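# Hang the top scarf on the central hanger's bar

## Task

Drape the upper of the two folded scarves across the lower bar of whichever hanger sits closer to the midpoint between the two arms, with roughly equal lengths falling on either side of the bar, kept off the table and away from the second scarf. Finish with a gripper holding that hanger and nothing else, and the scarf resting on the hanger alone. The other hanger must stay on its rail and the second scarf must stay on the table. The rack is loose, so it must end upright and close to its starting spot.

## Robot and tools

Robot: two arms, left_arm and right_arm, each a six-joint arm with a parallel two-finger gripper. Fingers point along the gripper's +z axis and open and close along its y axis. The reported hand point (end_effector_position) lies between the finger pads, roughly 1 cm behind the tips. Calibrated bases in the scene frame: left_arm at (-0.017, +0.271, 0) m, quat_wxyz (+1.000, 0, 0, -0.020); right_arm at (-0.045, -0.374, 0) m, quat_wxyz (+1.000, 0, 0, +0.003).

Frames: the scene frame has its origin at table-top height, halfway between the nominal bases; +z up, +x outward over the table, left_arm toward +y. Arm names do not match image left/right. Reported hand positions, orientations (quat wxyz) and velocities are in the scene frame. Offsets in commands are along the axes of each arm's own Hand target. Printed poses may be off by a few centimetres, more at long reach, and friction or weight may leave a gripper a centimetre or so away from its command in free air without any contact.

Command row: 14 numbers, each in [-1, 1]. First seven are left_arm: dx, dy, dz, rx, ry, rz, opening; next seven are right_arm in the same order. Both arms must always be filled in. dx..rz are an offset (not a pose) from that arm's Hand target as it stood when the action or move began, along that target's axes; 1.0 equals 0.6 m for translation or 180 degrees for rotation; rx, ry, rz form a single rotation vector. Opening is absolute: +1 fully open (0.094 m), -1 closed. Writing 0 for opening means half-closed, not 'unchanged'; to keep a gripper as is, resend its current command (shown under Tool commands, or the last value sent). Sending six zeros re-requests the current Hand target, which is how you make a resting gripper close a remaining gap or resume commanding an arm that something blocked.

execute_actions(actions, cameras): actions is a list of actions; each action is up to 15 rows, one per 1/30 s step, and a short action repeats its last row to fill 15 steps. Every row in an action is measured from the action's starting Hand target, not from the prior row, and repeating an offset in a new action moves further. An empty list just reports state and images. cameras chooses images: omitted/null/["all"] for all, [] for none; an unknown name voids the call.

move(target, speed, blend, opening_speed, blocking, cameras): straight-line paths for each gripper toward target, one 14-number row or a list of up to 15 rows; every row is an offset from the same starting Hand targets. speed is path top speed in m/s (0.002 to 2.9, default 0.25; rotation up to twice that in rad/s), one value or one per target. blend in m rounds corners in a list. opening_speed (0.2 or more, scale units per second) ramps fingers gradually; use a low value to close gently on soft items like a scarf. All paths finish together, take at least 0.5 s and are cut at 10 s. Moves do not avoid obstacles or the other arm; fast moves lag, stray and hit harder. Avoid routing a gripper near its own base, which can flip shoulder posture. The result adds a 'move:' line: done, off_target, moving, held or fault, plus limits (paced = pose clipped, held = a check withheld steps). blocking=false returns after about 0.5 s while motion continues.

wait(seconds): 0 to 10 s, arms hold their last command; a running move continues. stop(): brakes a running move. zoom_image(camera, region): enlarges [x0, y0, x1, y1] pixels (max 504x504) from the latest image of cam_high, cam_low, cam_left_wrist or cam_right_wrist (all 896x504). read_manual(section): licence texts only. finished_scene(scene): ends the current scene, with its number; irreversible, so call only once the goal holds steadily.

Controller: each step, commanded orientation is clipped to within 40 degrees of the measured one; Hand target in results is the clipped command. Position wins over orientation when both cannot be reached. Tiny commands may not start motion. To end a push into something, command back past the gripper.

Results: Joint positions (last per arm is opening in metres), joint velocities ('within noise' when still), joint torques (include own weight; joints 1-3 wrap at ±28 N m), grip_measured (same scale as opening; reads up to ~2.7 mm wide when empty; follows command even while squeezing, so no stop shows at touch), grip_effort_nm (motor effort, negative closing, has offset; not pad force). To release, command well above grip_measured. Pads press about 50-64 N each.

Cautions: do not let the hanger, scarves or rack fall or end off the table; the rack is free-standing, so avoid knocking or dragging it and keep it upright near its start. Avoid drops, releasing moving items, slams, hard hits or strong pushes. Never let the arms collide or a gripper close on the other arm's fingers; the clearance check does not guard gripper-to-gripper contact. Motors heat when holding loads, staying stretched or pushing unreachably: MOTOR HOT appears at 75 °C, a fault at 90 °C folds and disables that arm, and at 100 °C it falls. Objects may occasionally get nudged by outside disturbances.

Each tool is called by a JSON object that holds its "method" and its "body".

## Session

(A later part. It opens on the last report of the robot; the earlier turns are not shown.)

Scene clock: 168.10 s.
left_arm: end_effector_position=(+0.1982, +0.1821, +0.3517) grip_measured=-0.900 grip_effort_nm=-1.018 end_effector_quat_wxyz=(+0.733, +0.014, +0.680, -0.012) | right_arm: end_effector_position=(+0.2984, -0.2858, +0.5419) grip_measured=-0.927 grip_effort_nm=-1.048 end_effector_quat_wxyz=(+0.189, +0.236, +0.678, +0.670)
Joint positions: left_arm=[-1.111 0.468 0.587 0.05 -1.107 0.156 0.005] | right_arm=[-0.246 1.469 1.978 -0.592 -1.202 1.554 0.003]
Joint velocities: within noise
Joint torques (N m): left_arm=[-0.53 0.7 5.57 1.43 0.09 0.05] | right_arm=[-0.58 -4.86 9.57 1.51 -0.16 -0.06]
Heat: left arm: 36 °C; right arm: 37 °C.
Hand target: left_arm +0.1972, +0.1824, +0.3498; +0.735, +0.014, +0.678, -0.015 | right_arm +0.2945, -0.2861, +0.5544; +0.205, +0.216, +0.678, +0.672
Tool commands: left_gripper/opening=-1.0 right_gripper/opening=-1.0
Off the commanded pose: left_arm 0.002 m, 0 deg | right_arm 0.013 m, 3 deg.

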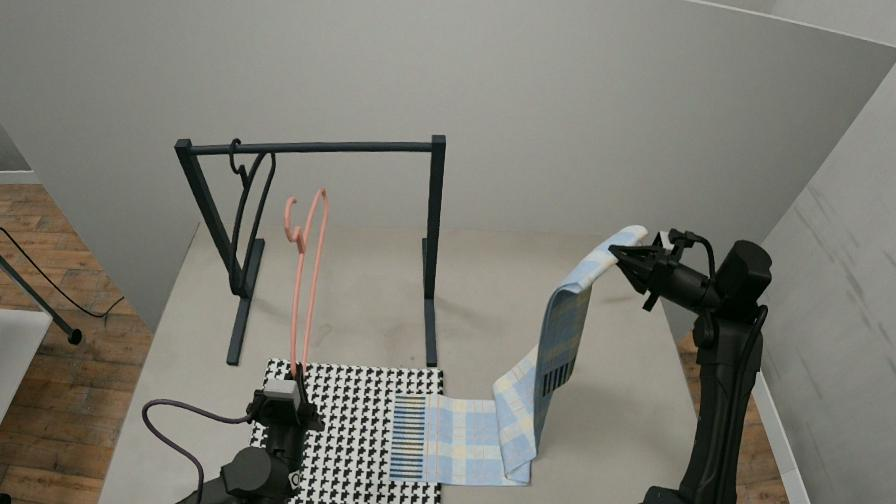

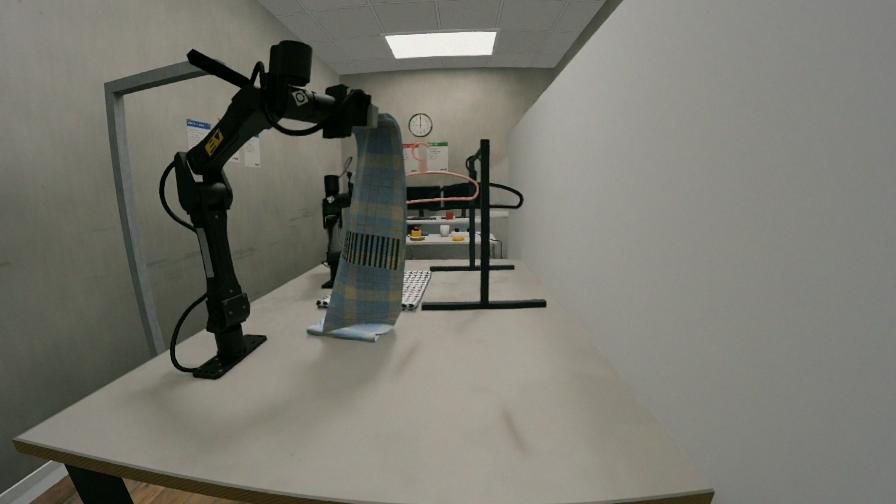

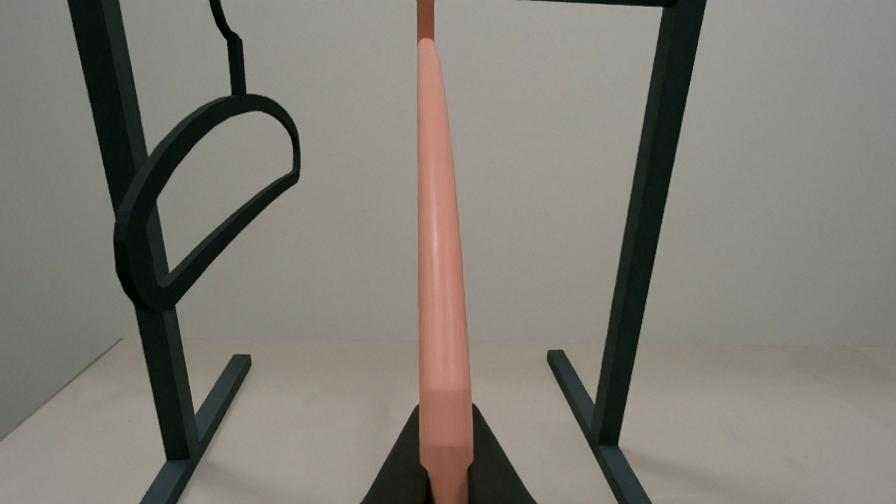

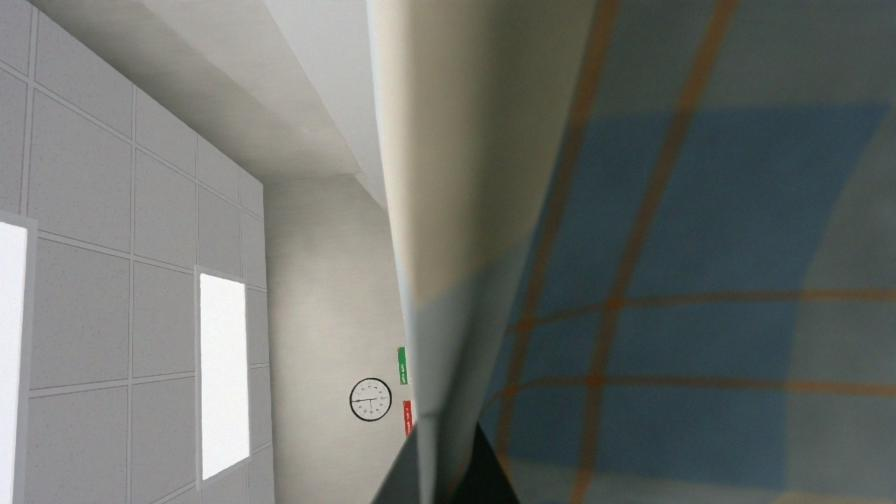

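{"method": "move", "body": {"target": [-0.124,-0.074,-0.0825,0,0.333,0,-1,0,0.083,0,0,0,0,-1], "speed": 0.2, "cameras": ["cam_high","cam_low"]}}

Scene clock: 177.97 s.
left_arm: end_effector_position=(+0.1394, +0.1378, +0.4102) grip_measured=-0.900 grip_effort_nm=-1.018 end_effector_quat_wxyz=(+0.389, +0.075, +0.901, -0.177) | right_arm: end_effector_position=(+0.2959, -0.2851, +0.6009) grip_measured=-0.927 grip_effort_nm=-1.038 end_effector_quat_wxyz=(+0.197, +0.227, +0.675, +0.673)
Joint positions: left_arm=[-1.039 1.097 1.908 -1.584 -0.428 -0.73 0.005] | right_arm=[-0.246 1.753 2.645 -0.934 -1.202 1.571 0.003]
Joint torques (N m): left_arm=[0.57 -0.16 6.53 1.45 -0.27 0.08] | right_arm=[-0.4 -5.16 6.79 1.37 -0.12 -0.12]
Heat: left arm: 36 °C; right arm: 37 °C.
Hand target: left_arm +0.1401, +0.1403, +0.4200; +0.298, +0.019, +0.954, -0.006 | right_arm +0.2954, -0.2859, +0.6042; +0.205, +0.216, +0.678, +0.672
Off the commanded pose: left_arm 0.010 m, 24 deg | right_arm 0.003 m, 2 deg.
joint read past its limit (left arm) — joint 4 (wrist pitch), lower limit.
joint sent to its limit (left arm) — joint 4 (wrist pitch), lower limit. The joint targets are off in orientation, not in position.
move: off_target (left_arm)
Images, in order (width x height): cam_high 896x504, cam_low 896x504.

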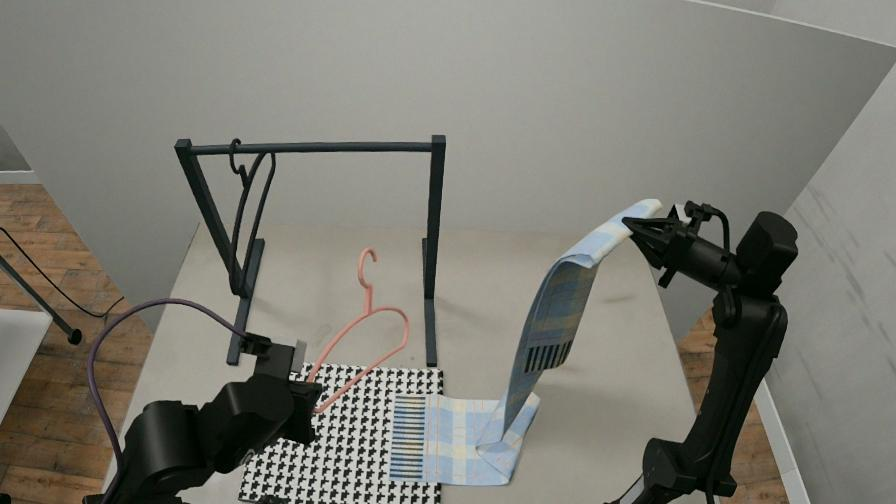

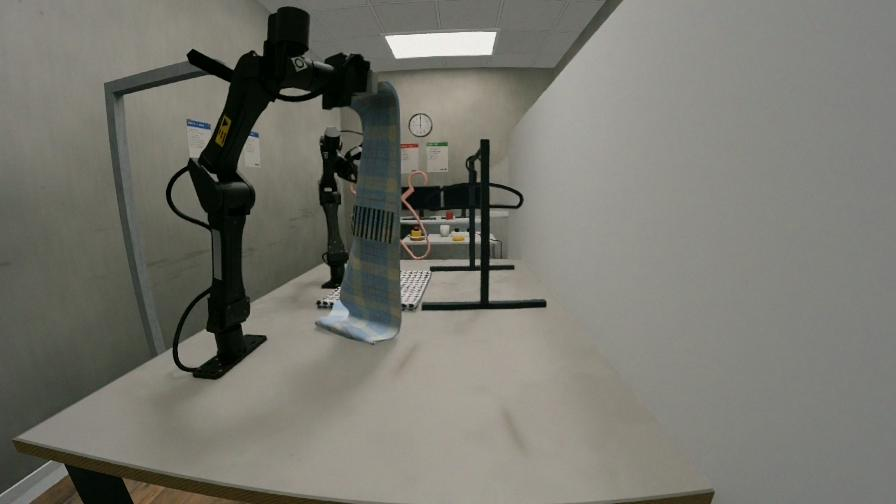

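{"method": "move", "body": {"target": [0.222,-0.039,0.0897,0,-0.333,0,-1,-0.1457,-0.0704,0.1004,0,0,0,-1], "speed": 0.2, "cameras": ["cam_high","cam_low"]}}

Scene clock: 184.90 s.
left_arm: end_effector_position=(+0.0575, +0.1180, +0.2968) grip_measured=-0.900 grip_effort_nm=-1.018 end_effector_quat_wxyz=(+0.413, +0.286, +0.828, -0.249) | right_arm: end_effector_position=(+0.3961, -0.2882, +0.5579) grip_measured=-0.927 grip_effort_nm=-1.043 end_effector_quat_wxyz=(+0.197, +0.224, +0.678, +0.672)
Joint positions: left_arm=[-2.09 0.714 1.181 -1.581 -0.931 -1.231 0.005] | right_arm=[-0.187 1.986 2.689 -0.748 -1.147 1.563 0.003]
Joint torques (N m): left_arm=[0.31 1.14 4.93 0.89 -0.77 -0.02] | right_arm=[0.8 -7.53 8.38 1.49 0.04 -0.03]
Heat: left arm: 36 °C; right arm: 37 °C.
Hand target: left_arm +0.0604, +0.1200, +0.2999; +0.650, +0.104, +0.747, -0.093 | right_arm +0.4008, -0.2860, +0.5601; +0.205, +0.216, +0.678, +0.672
Off the commanded pose: left_arm 0.005 m, 59 deg; orientation clipped | right_arm 0.006 m, 1 deg.
joint read past its limit (left arm) — joint 4 (wrist pitch), lower limit.
joint sent to its limit (left arm) — joint 4 (wrist pitch), lower limit. The joint targets are off in orientation, not in position.
move: off_target (left_arm); limits=paced
Images, in order (width x height): cam_high 896x504, cam_low 896x504.

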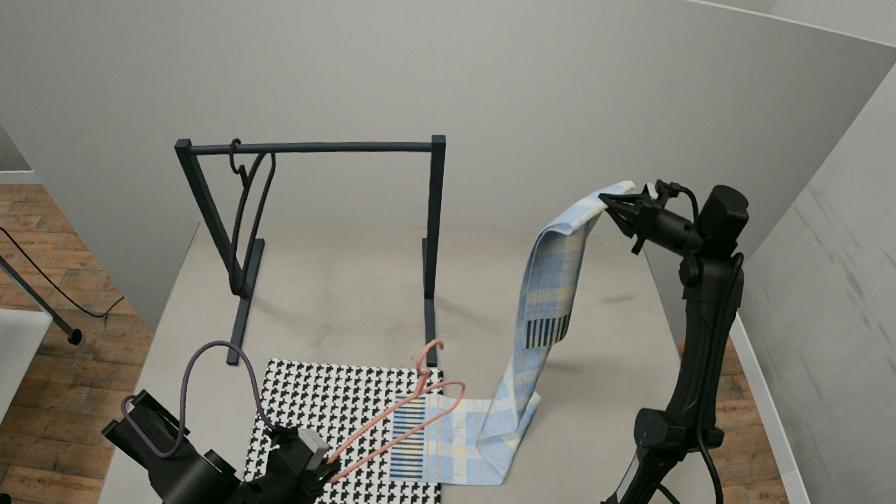

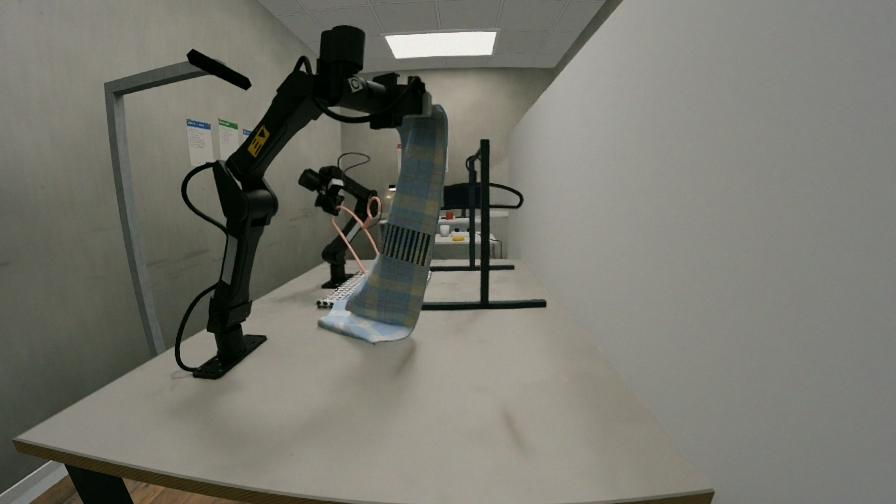

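{"method": "move", "body": {"target": [0.157,-0.155,0.0839,0.2486,-0.3095,0.4672,-1,0,0,0,0,0,0,-1], "speed": 0.25, "cameras": ["cam_high","cam_low"]}}

Scene clock: 195.07 s.
left_arm: end_effector_position=(+0.0707, +0.0197, +0.1989) grip_measured=-0.900 grip_effort_nm=-1.018 end_effector_quat_wxyz=(+0.697, +0.712, +0.067, +0.061) | right_arm: end_effector_position=(+0.3961, -0.2883, +0.5581) grip_measured=-0.927 grip_effort_nm=-1.043 end_effector_quat_wxyz=(+0.198, +0.223, +0.678, +0.672)
Joint positions: left_arm=[-0.908 0.341 0.091 0.226 0.442 1.574 0.005] | right_arm=[-0.187 1.986 2.689 -0.747 -1.147 1.563 0.003]
Joint torques (N m): left_arm=[0.58 0.83 6.41 2.01 0.17 -0.03] | right_arm=[0.8 -7.53 8.43 1.48 0.04 -0.03]
Heat: left arm: 36 °C; right arm: 37 °C.
Hand target: left_arm +0.0701, +0.0202, +0.1998; +0.704, +0.705, +0.061, +0.062 | right_arm +0.4008, -0.2860, +0.5601; +0.205, +0.216, +0.678, +0.672
Off the commanded pose: left_arm 0.001 m, 1 deg | right_arm 0.006 m, 1 deg.
move: done
Images, in order (width x height): cam_high 896x504, cam_low 896x504.

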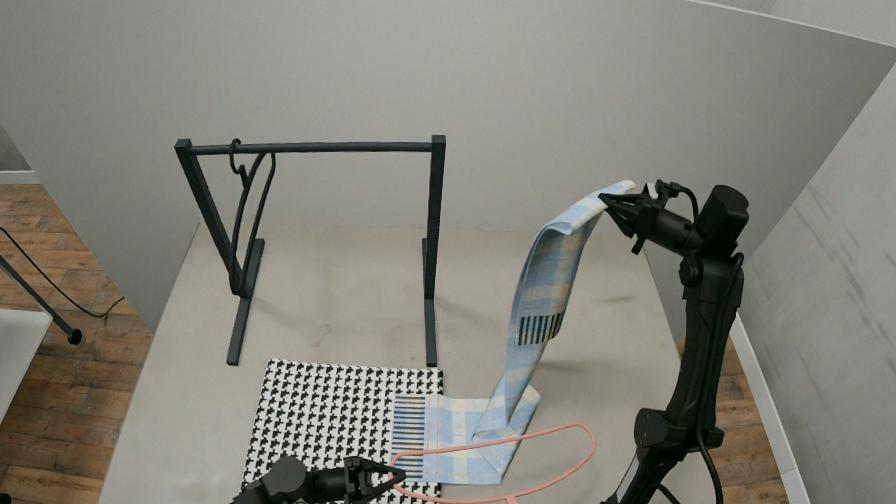

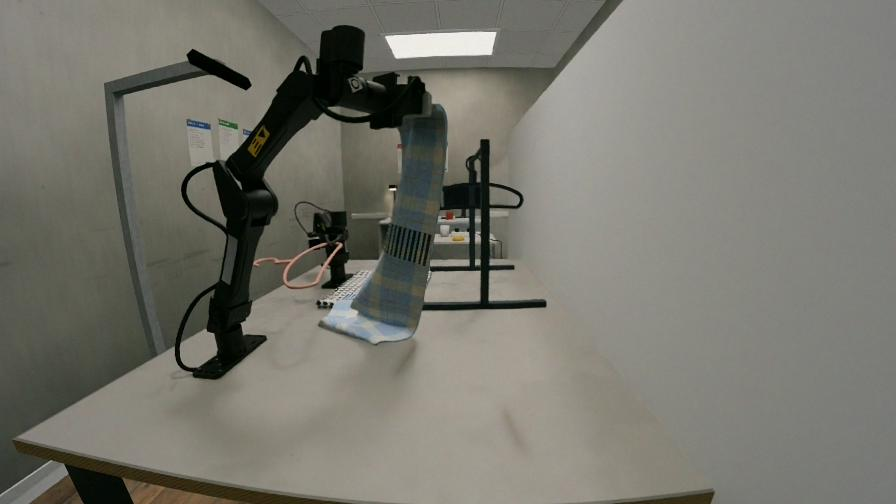

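{"method": "move", "body": {"target": [[0.026,-0.133,0.14,0,0.0833,0,-1,0,0,0,0,0,0,-1],[0.137,-0.133,0.278,0,0.1667,0,-1,0,0,0,0,0,0,-1]], "speed": 0.2, "blend": [0.03,0]}}

Scene clock: 198.73 s.
left_arm: end_effector_position=(+0.1742, -0.1270, +0.1094) grip_measured=-0.900 grip_effort_nm=-1.013 end_effector_quat_wxyz=(+0.649, +0.684, +0.234, +0.236) | right_arm: end_effector_position=(+0.3961, -0.2883, +0.5581) grip_measured=-0.927 grip_effort_nm=-1.057 end_effector_quat_wxyz=(+0.198, +0.223, +0.678, +0.672)
Joint positions: left_arm=[-1.238 1.977 0.473 1.455 -0.385 1.572 0.005] | right_arm=[-0.187 1.986 2.689 -0.747 -1.147 1.563 0.003]
Joint torques (N m): left_arm=[0.44 -6.68 5.9 2.04 -0.13 -0.02] | right_arm=[0.81 -7.53 8.42 1.48 0.04 -0.03]
Heat: left arm: 37 °C; right arm: 38 °C.
Hand target: left_arm +0.1800, -0.1298, +0.1200; +0.664, +0.665, +0.241, +0.242 | right_arm +0.4008, -0.2860, +0.5600; +0.205, +0.216, +0.678, +0.672
Off the commanded pose: left_arm 0.012 m, 3 deg | right_arm 0.006 m, 1 deg.
move: off_target (left_arm)

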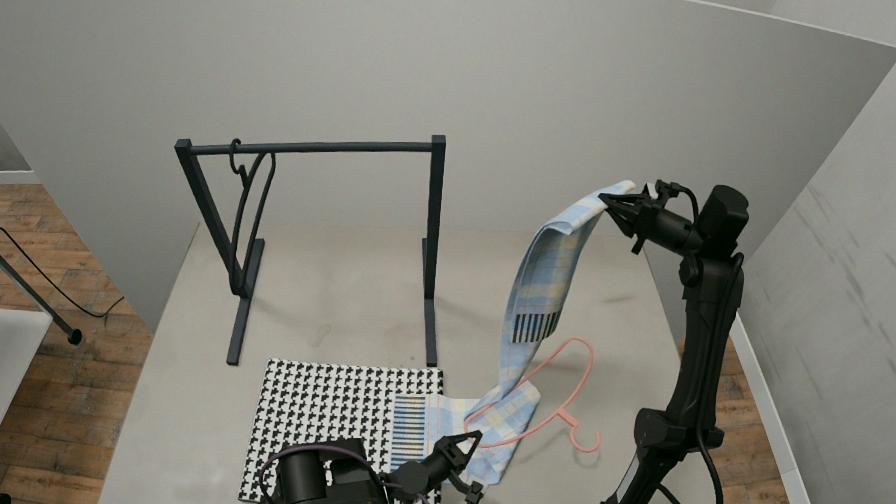

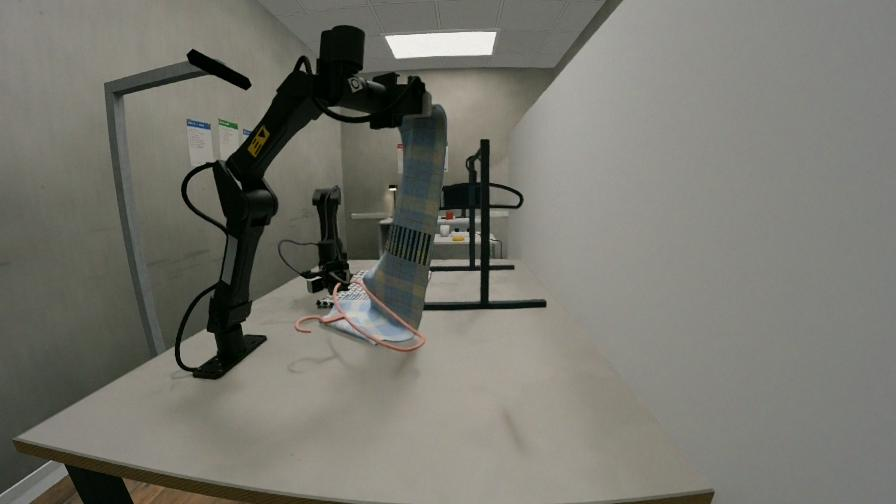

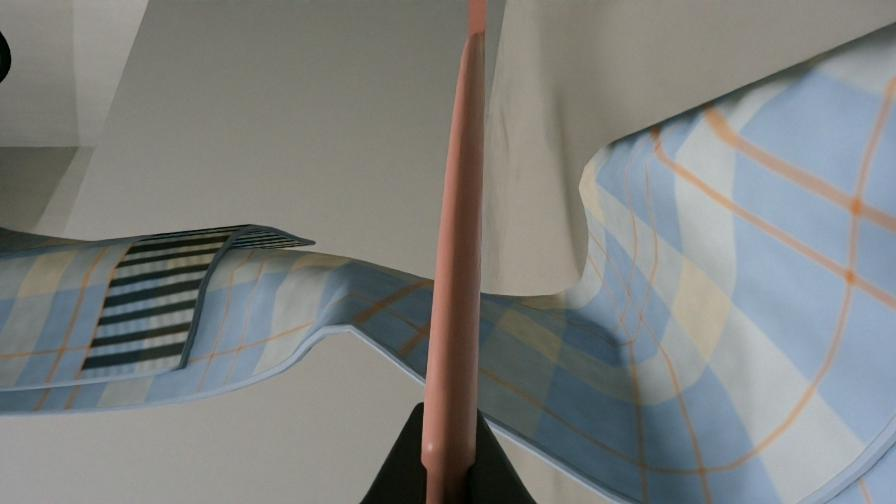

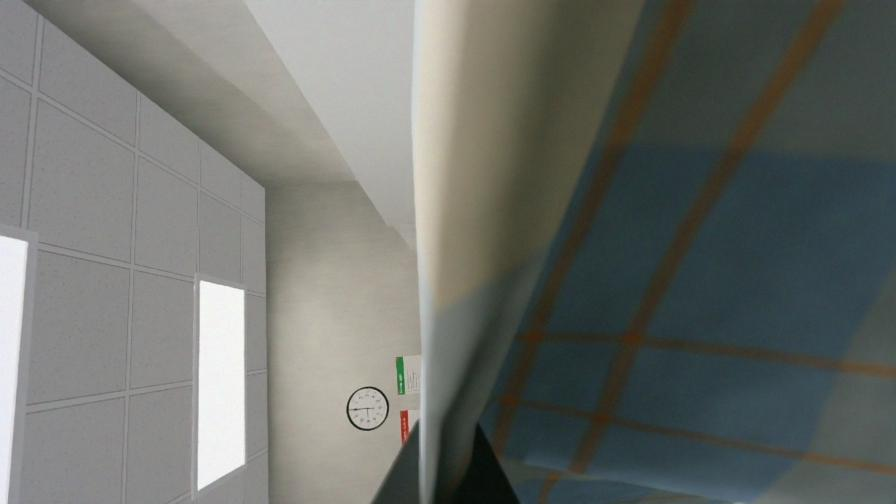

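{"method": "move", "body": {"target": [0.0748,0.012,0.0976,-0.014,0.0833,0,-1,0,0,0,0,0,0,-1], "speed": 0.1}}

Scene clock: 201.63 s.
left_arm: end_effector_position=(+0.2458, -0.1441, +0.1210) grip_measured=-0.900 grip_effort_nm=-1.013 end_effector_quat_wxyz=(+0.634, +0.628, +0.313, +0.327) | right_arm: end_effector_position=(+0.3961, -0.2883, +0.5581) grip_measured=-0.927 grip_effort_nm=-1.038 end_effector_quat_wxyz=(+0.198, +0.223, +0.678, +0.672)
Joint positions: left_arm=[-1.167 2.107 0.731 1.397 -0.574 1.595 0.005] | right_arm=[-0.187 1.986 2.689 -0.747 -1.147 1.564 0.003]
Joint torques (N m): left_arm=[0.49 -8.09 6.95 1.79 -0.15 -0.01] | right_arm=[0.81 -7.51 8.42 1.47 0.04 -0.03]
Heat: left arm: 37 °C; right arm: 38 °C.
Hand target: left_arm +0.2520, -0.1458, +0.1273; +0.641, +0.613, +0.321, +0.332 | right_arm +0.4008, -0.2860, +0.5601; +0.205, +0.216, +0.678, +0.672
Off the commanded pose: left_arm 0.009 m, 2 deg | right_arm 0.005 m, 1 deg.
move: done

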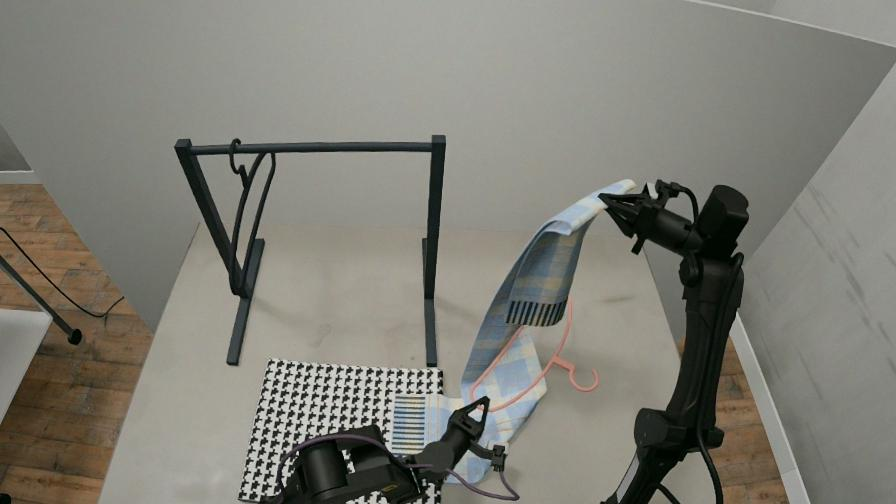

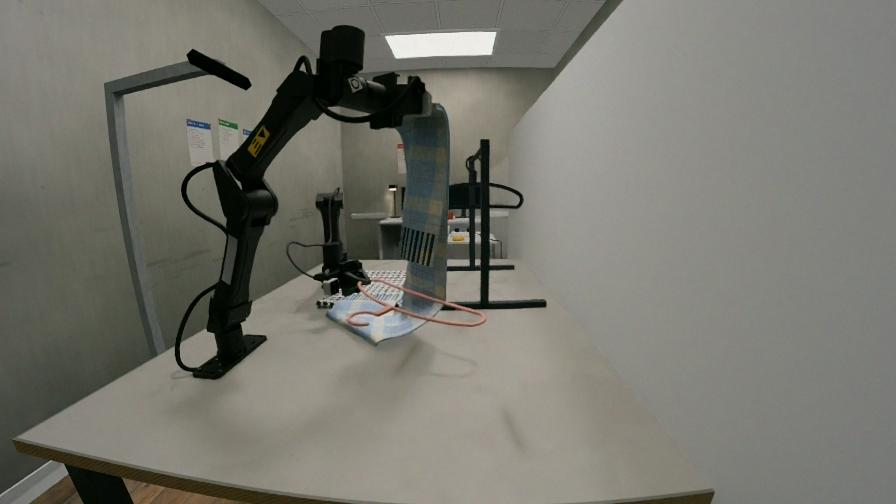

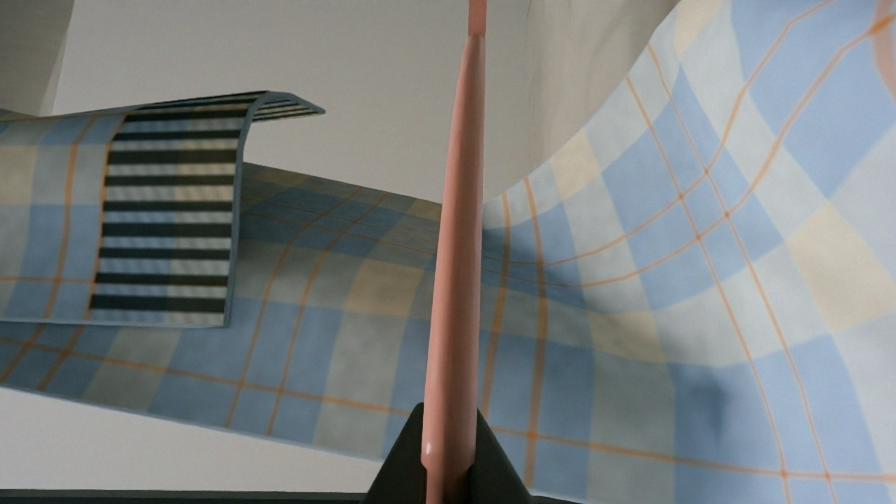

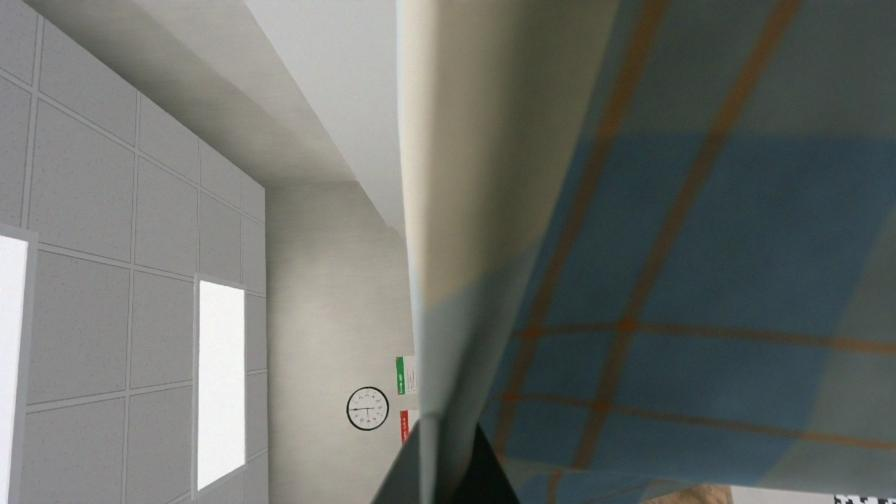

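{"method": "zoom_image", "body": {"camera": "cam_high", "region": [420, 240, 660, 450]}}

{"method": "zoom_image", "body": {"camera": "cam_low", "region": [310, 200, 520, 360]}}

Scaled by 2.100.

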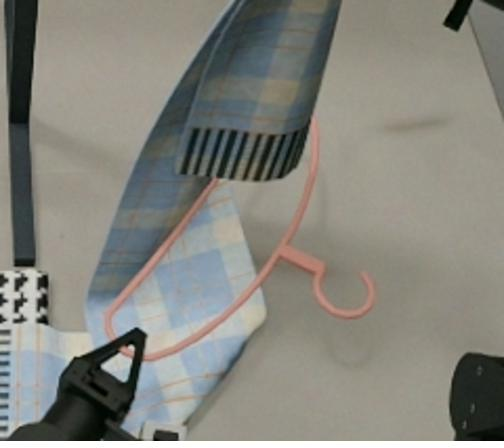

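Scaled by 2.400.

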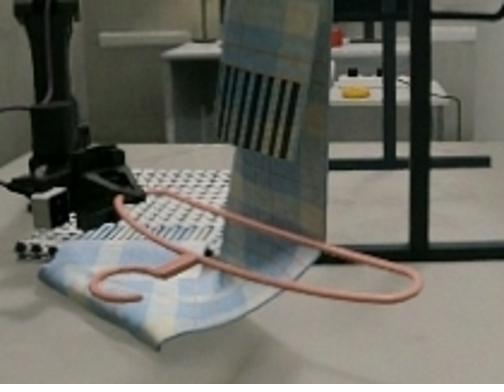

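{"method": "move", "body": {"target": [[0.055,0,0,0,0,0,-1,0,0,0,0,0,0,-1],[0.055,0.15,0,0,0,0,-1,0,0,0,0,0,0,-1]], "speed": 0.1}}

Scene clock: 208.67 s.
left_arm: end_effector_position=(+0.2690, -0.1105, +0.1904) grip_measured=-0.900 grip_effort_nm=-1.018 end_effector_quat_wxyz=(+0.613, +0.637, +0.322, +0.338) | right_arm: end_effector_position=(+0.3991, -0.2888, +0.5554) grip_measured=-0.927 grip_effort_nm=-1.048 end_effector_quat_wxyz=(+0.195, +0.226, +0.678, +0.672)
Joint positions: left_arm=[-1.075 1.757 0.706 1.028 -0.516 1.596 0.005] | right_arm=[-0.187 1.993 2.689 -0.747 -1.147 1.564 0.003]
Joint torques (N m): left_arm=[-0.39 -9.61 8.61 1.86 0.09 -0.06] | right_arm=[0.8 -8.05 8.68 1.46 0.04 -0.03]
Heat: left arm: 38 °C; right arm: 38 °C.
Hand target: left_arm +0.2680, -0.1162, +0.2170; +0.641, +0.613, +0.321, +0.332 | right_arm +0.4008, -0.2861, +0.5600; +0.205, +0.216, +0.678, +0.672
Off the commanded pose: left_arm 0.027 m, 4 deg | right_arm 0.006 m, 2 deg.
move: off_target (left_arm)

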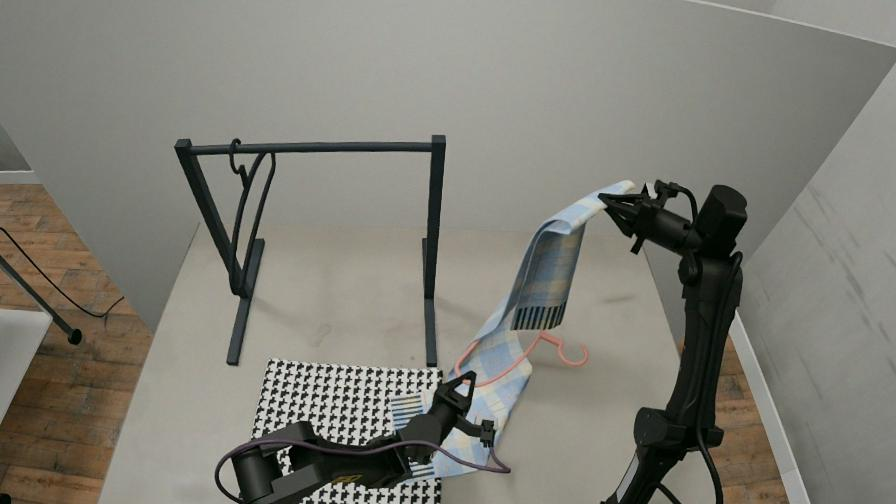

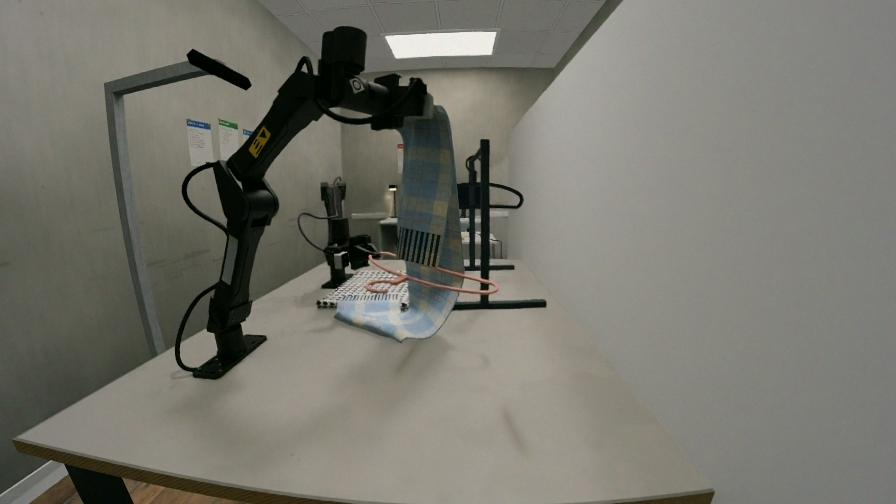

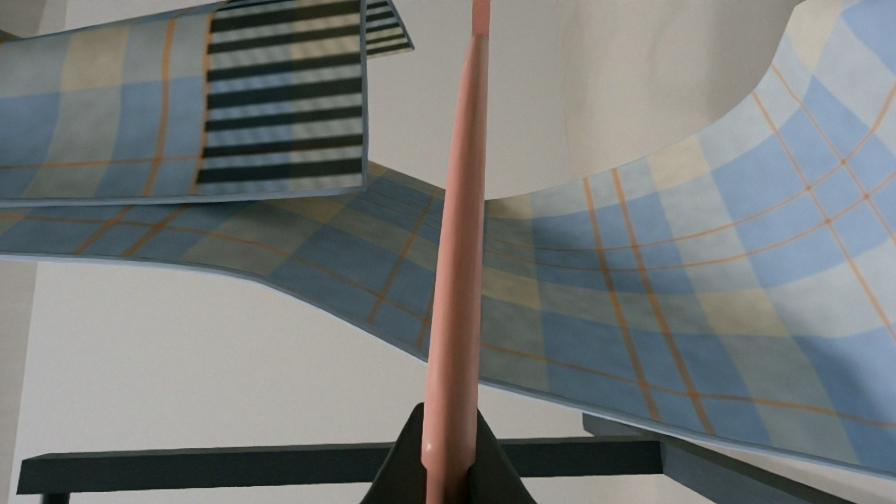

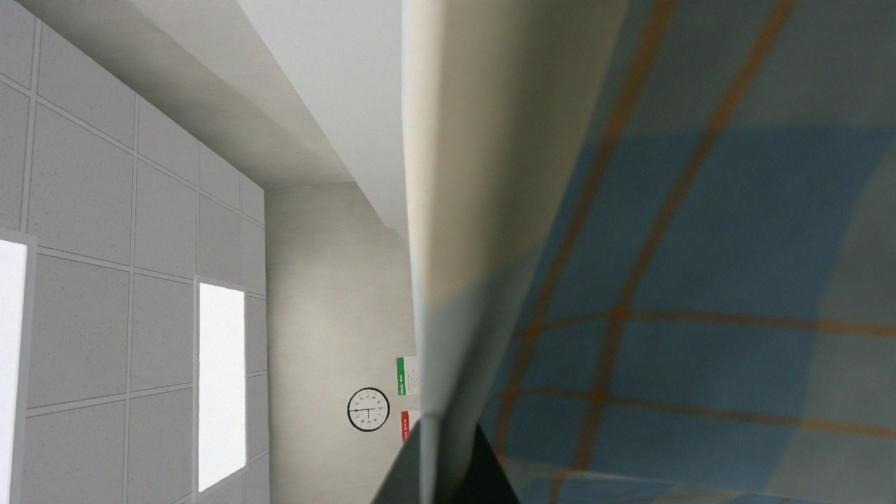

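{"method": "move", "body": {"target": [0,0.12,0,0,0,0,-1,0,0,0,0,0,0,-1], "speed": 0.1}}

Scene clock: 210.67 s.
left_arm: end_effector_position=(+0.2687, -0.1105, +0.2567) grip_measured=-0.900 grip_effort_nm=-1.018 end_effector_quat_wxyz=(+0.609, +0.641, +0.322, +0.338) | right_arm: end_effector_position=(+0.3991, -0.2888, +0.5554) grip_measured=-0.927 grip_effort_nm=-1.048 end_effector_quat_wxyz=(+0.195, +0.226, +0.678, +0.672)
Joint positions: left_arm=[-1.075 1.57 0.842 0.696 -0.516 1.596 0.005] | right_arm=[-0.187 1.993 2.689 -0.747 -1.147 1.564 0.003]
Joint torques (N m): left_arm=[-0.68 -9.1 10.11 1.85 0.05 -0.06] | right_arm=[0.8 -8.05 8.68 1.46 0.04 -0.04]
Heat: left arm: 38 °C; right arm: 38 °C.
Hand target: left_arm +0.2656, -0.1141, +0.2889; +0.641, +0.613, +0.321, +0.332 | right_arm +0.4008, -0.2861, +0.5600; +0.205, +0.216, +0.678, +0.672
Off the commanded pose: left_arm 0.033 m, 5 deg | right_arm 0.006 m, 2 deg.
move: off_target (left_arm)

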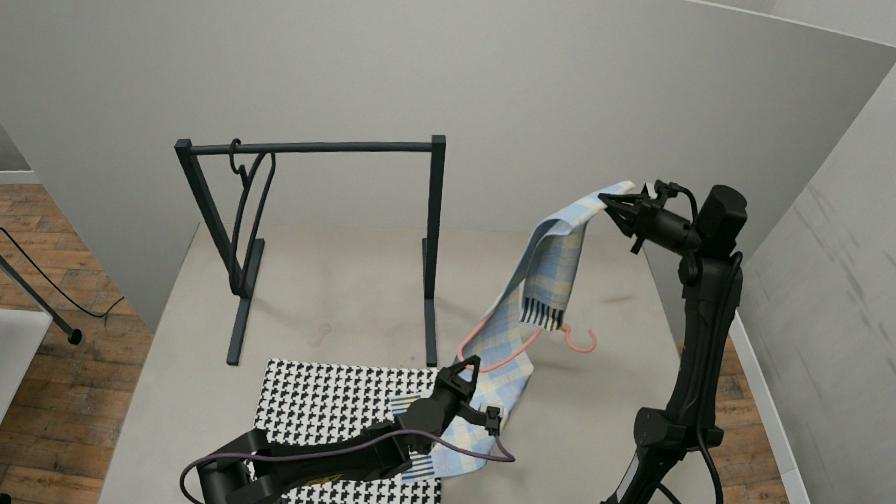

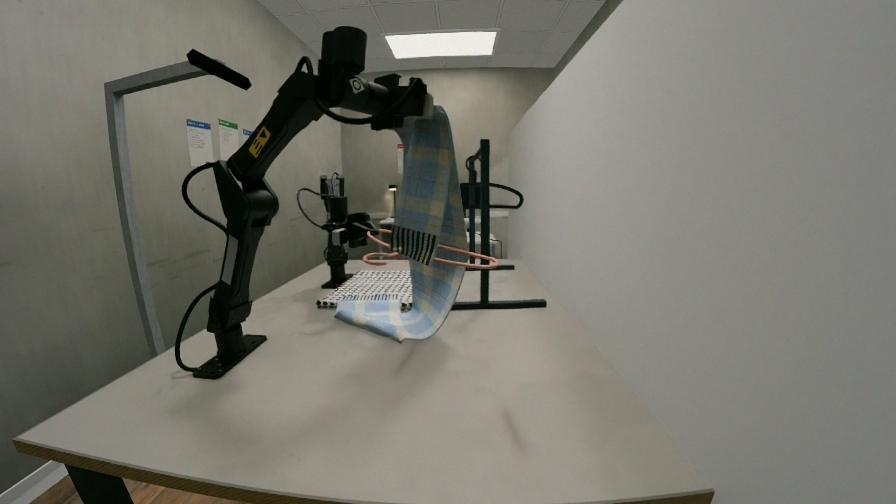

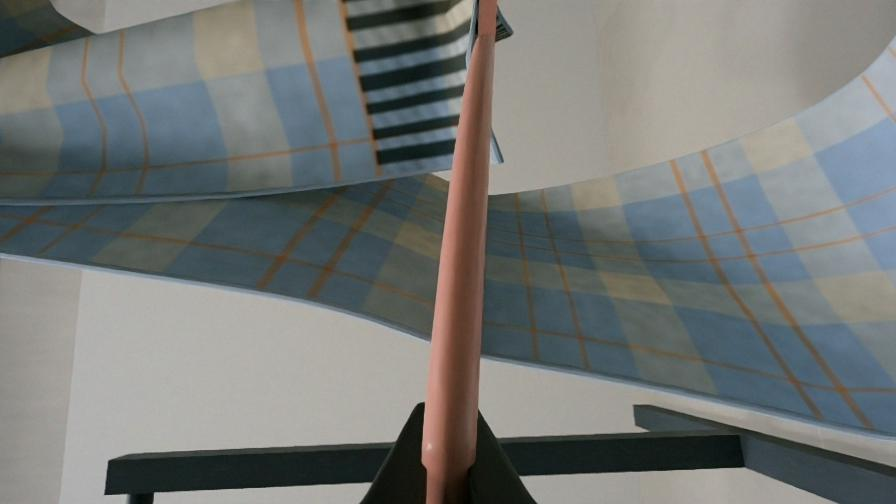

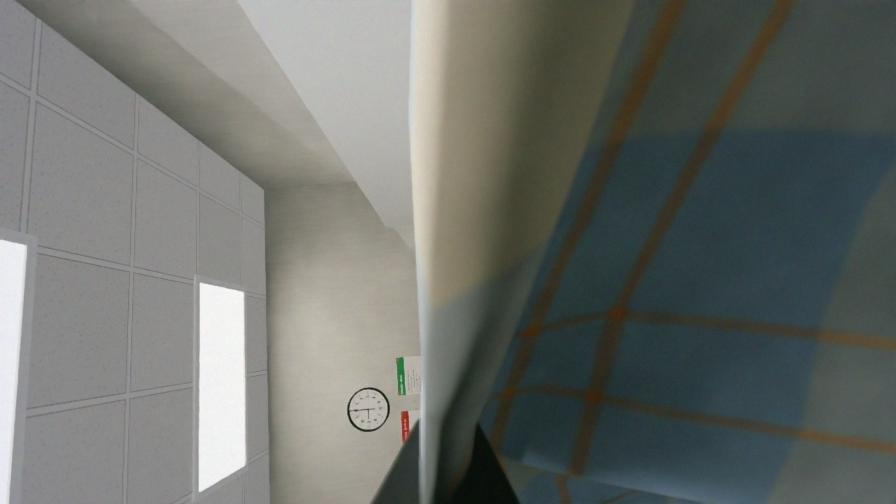

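{"method": "zoom_image", "body": {"camera": "cam_low", "region": [340, 190, 520, 310]}}

{"method": "zoom_image", "body": {"camera": "cam_high", "region": [420, 170, 660, 400]}}

{"method": "zoom_image", "body": {"camera": "cam_left_wrist", "region": [340, 0, 620, 260]}}

Scaled by 2.800.

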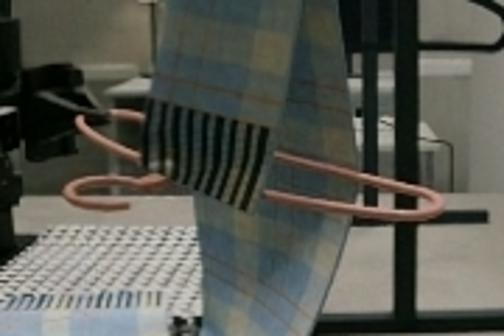

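Scaled by 2.100.

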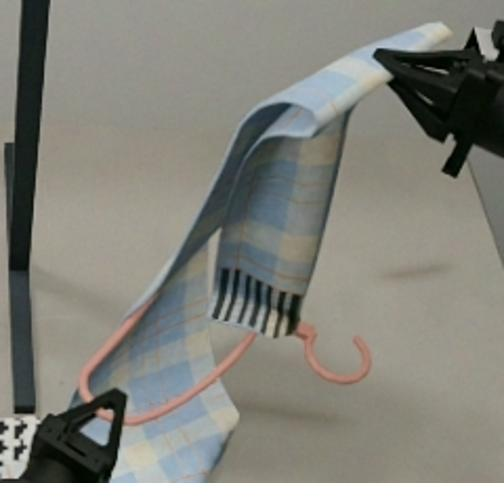

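Scaled by 1.800.

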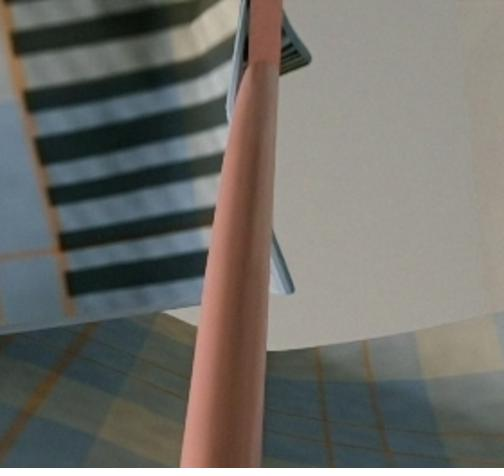

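{"method": "zoom_image", "body": {"camera": "cam_low", "region": [360, 215, 460, 275]}}

{"method": "zoom_image", "body": {"camera": "cam_high", "region": [500, 280, 600, 360]}}

Scaled by 5.040.

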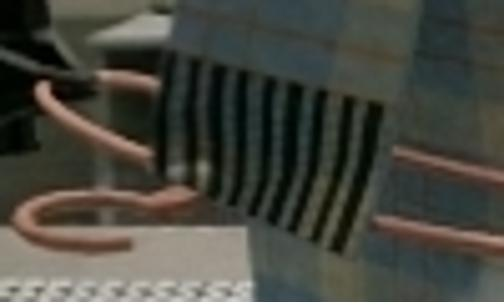

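Scaled by 5.040.

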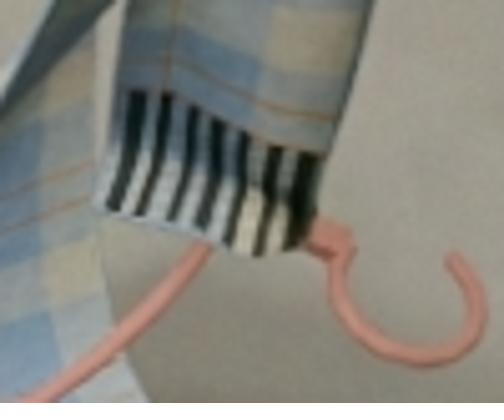

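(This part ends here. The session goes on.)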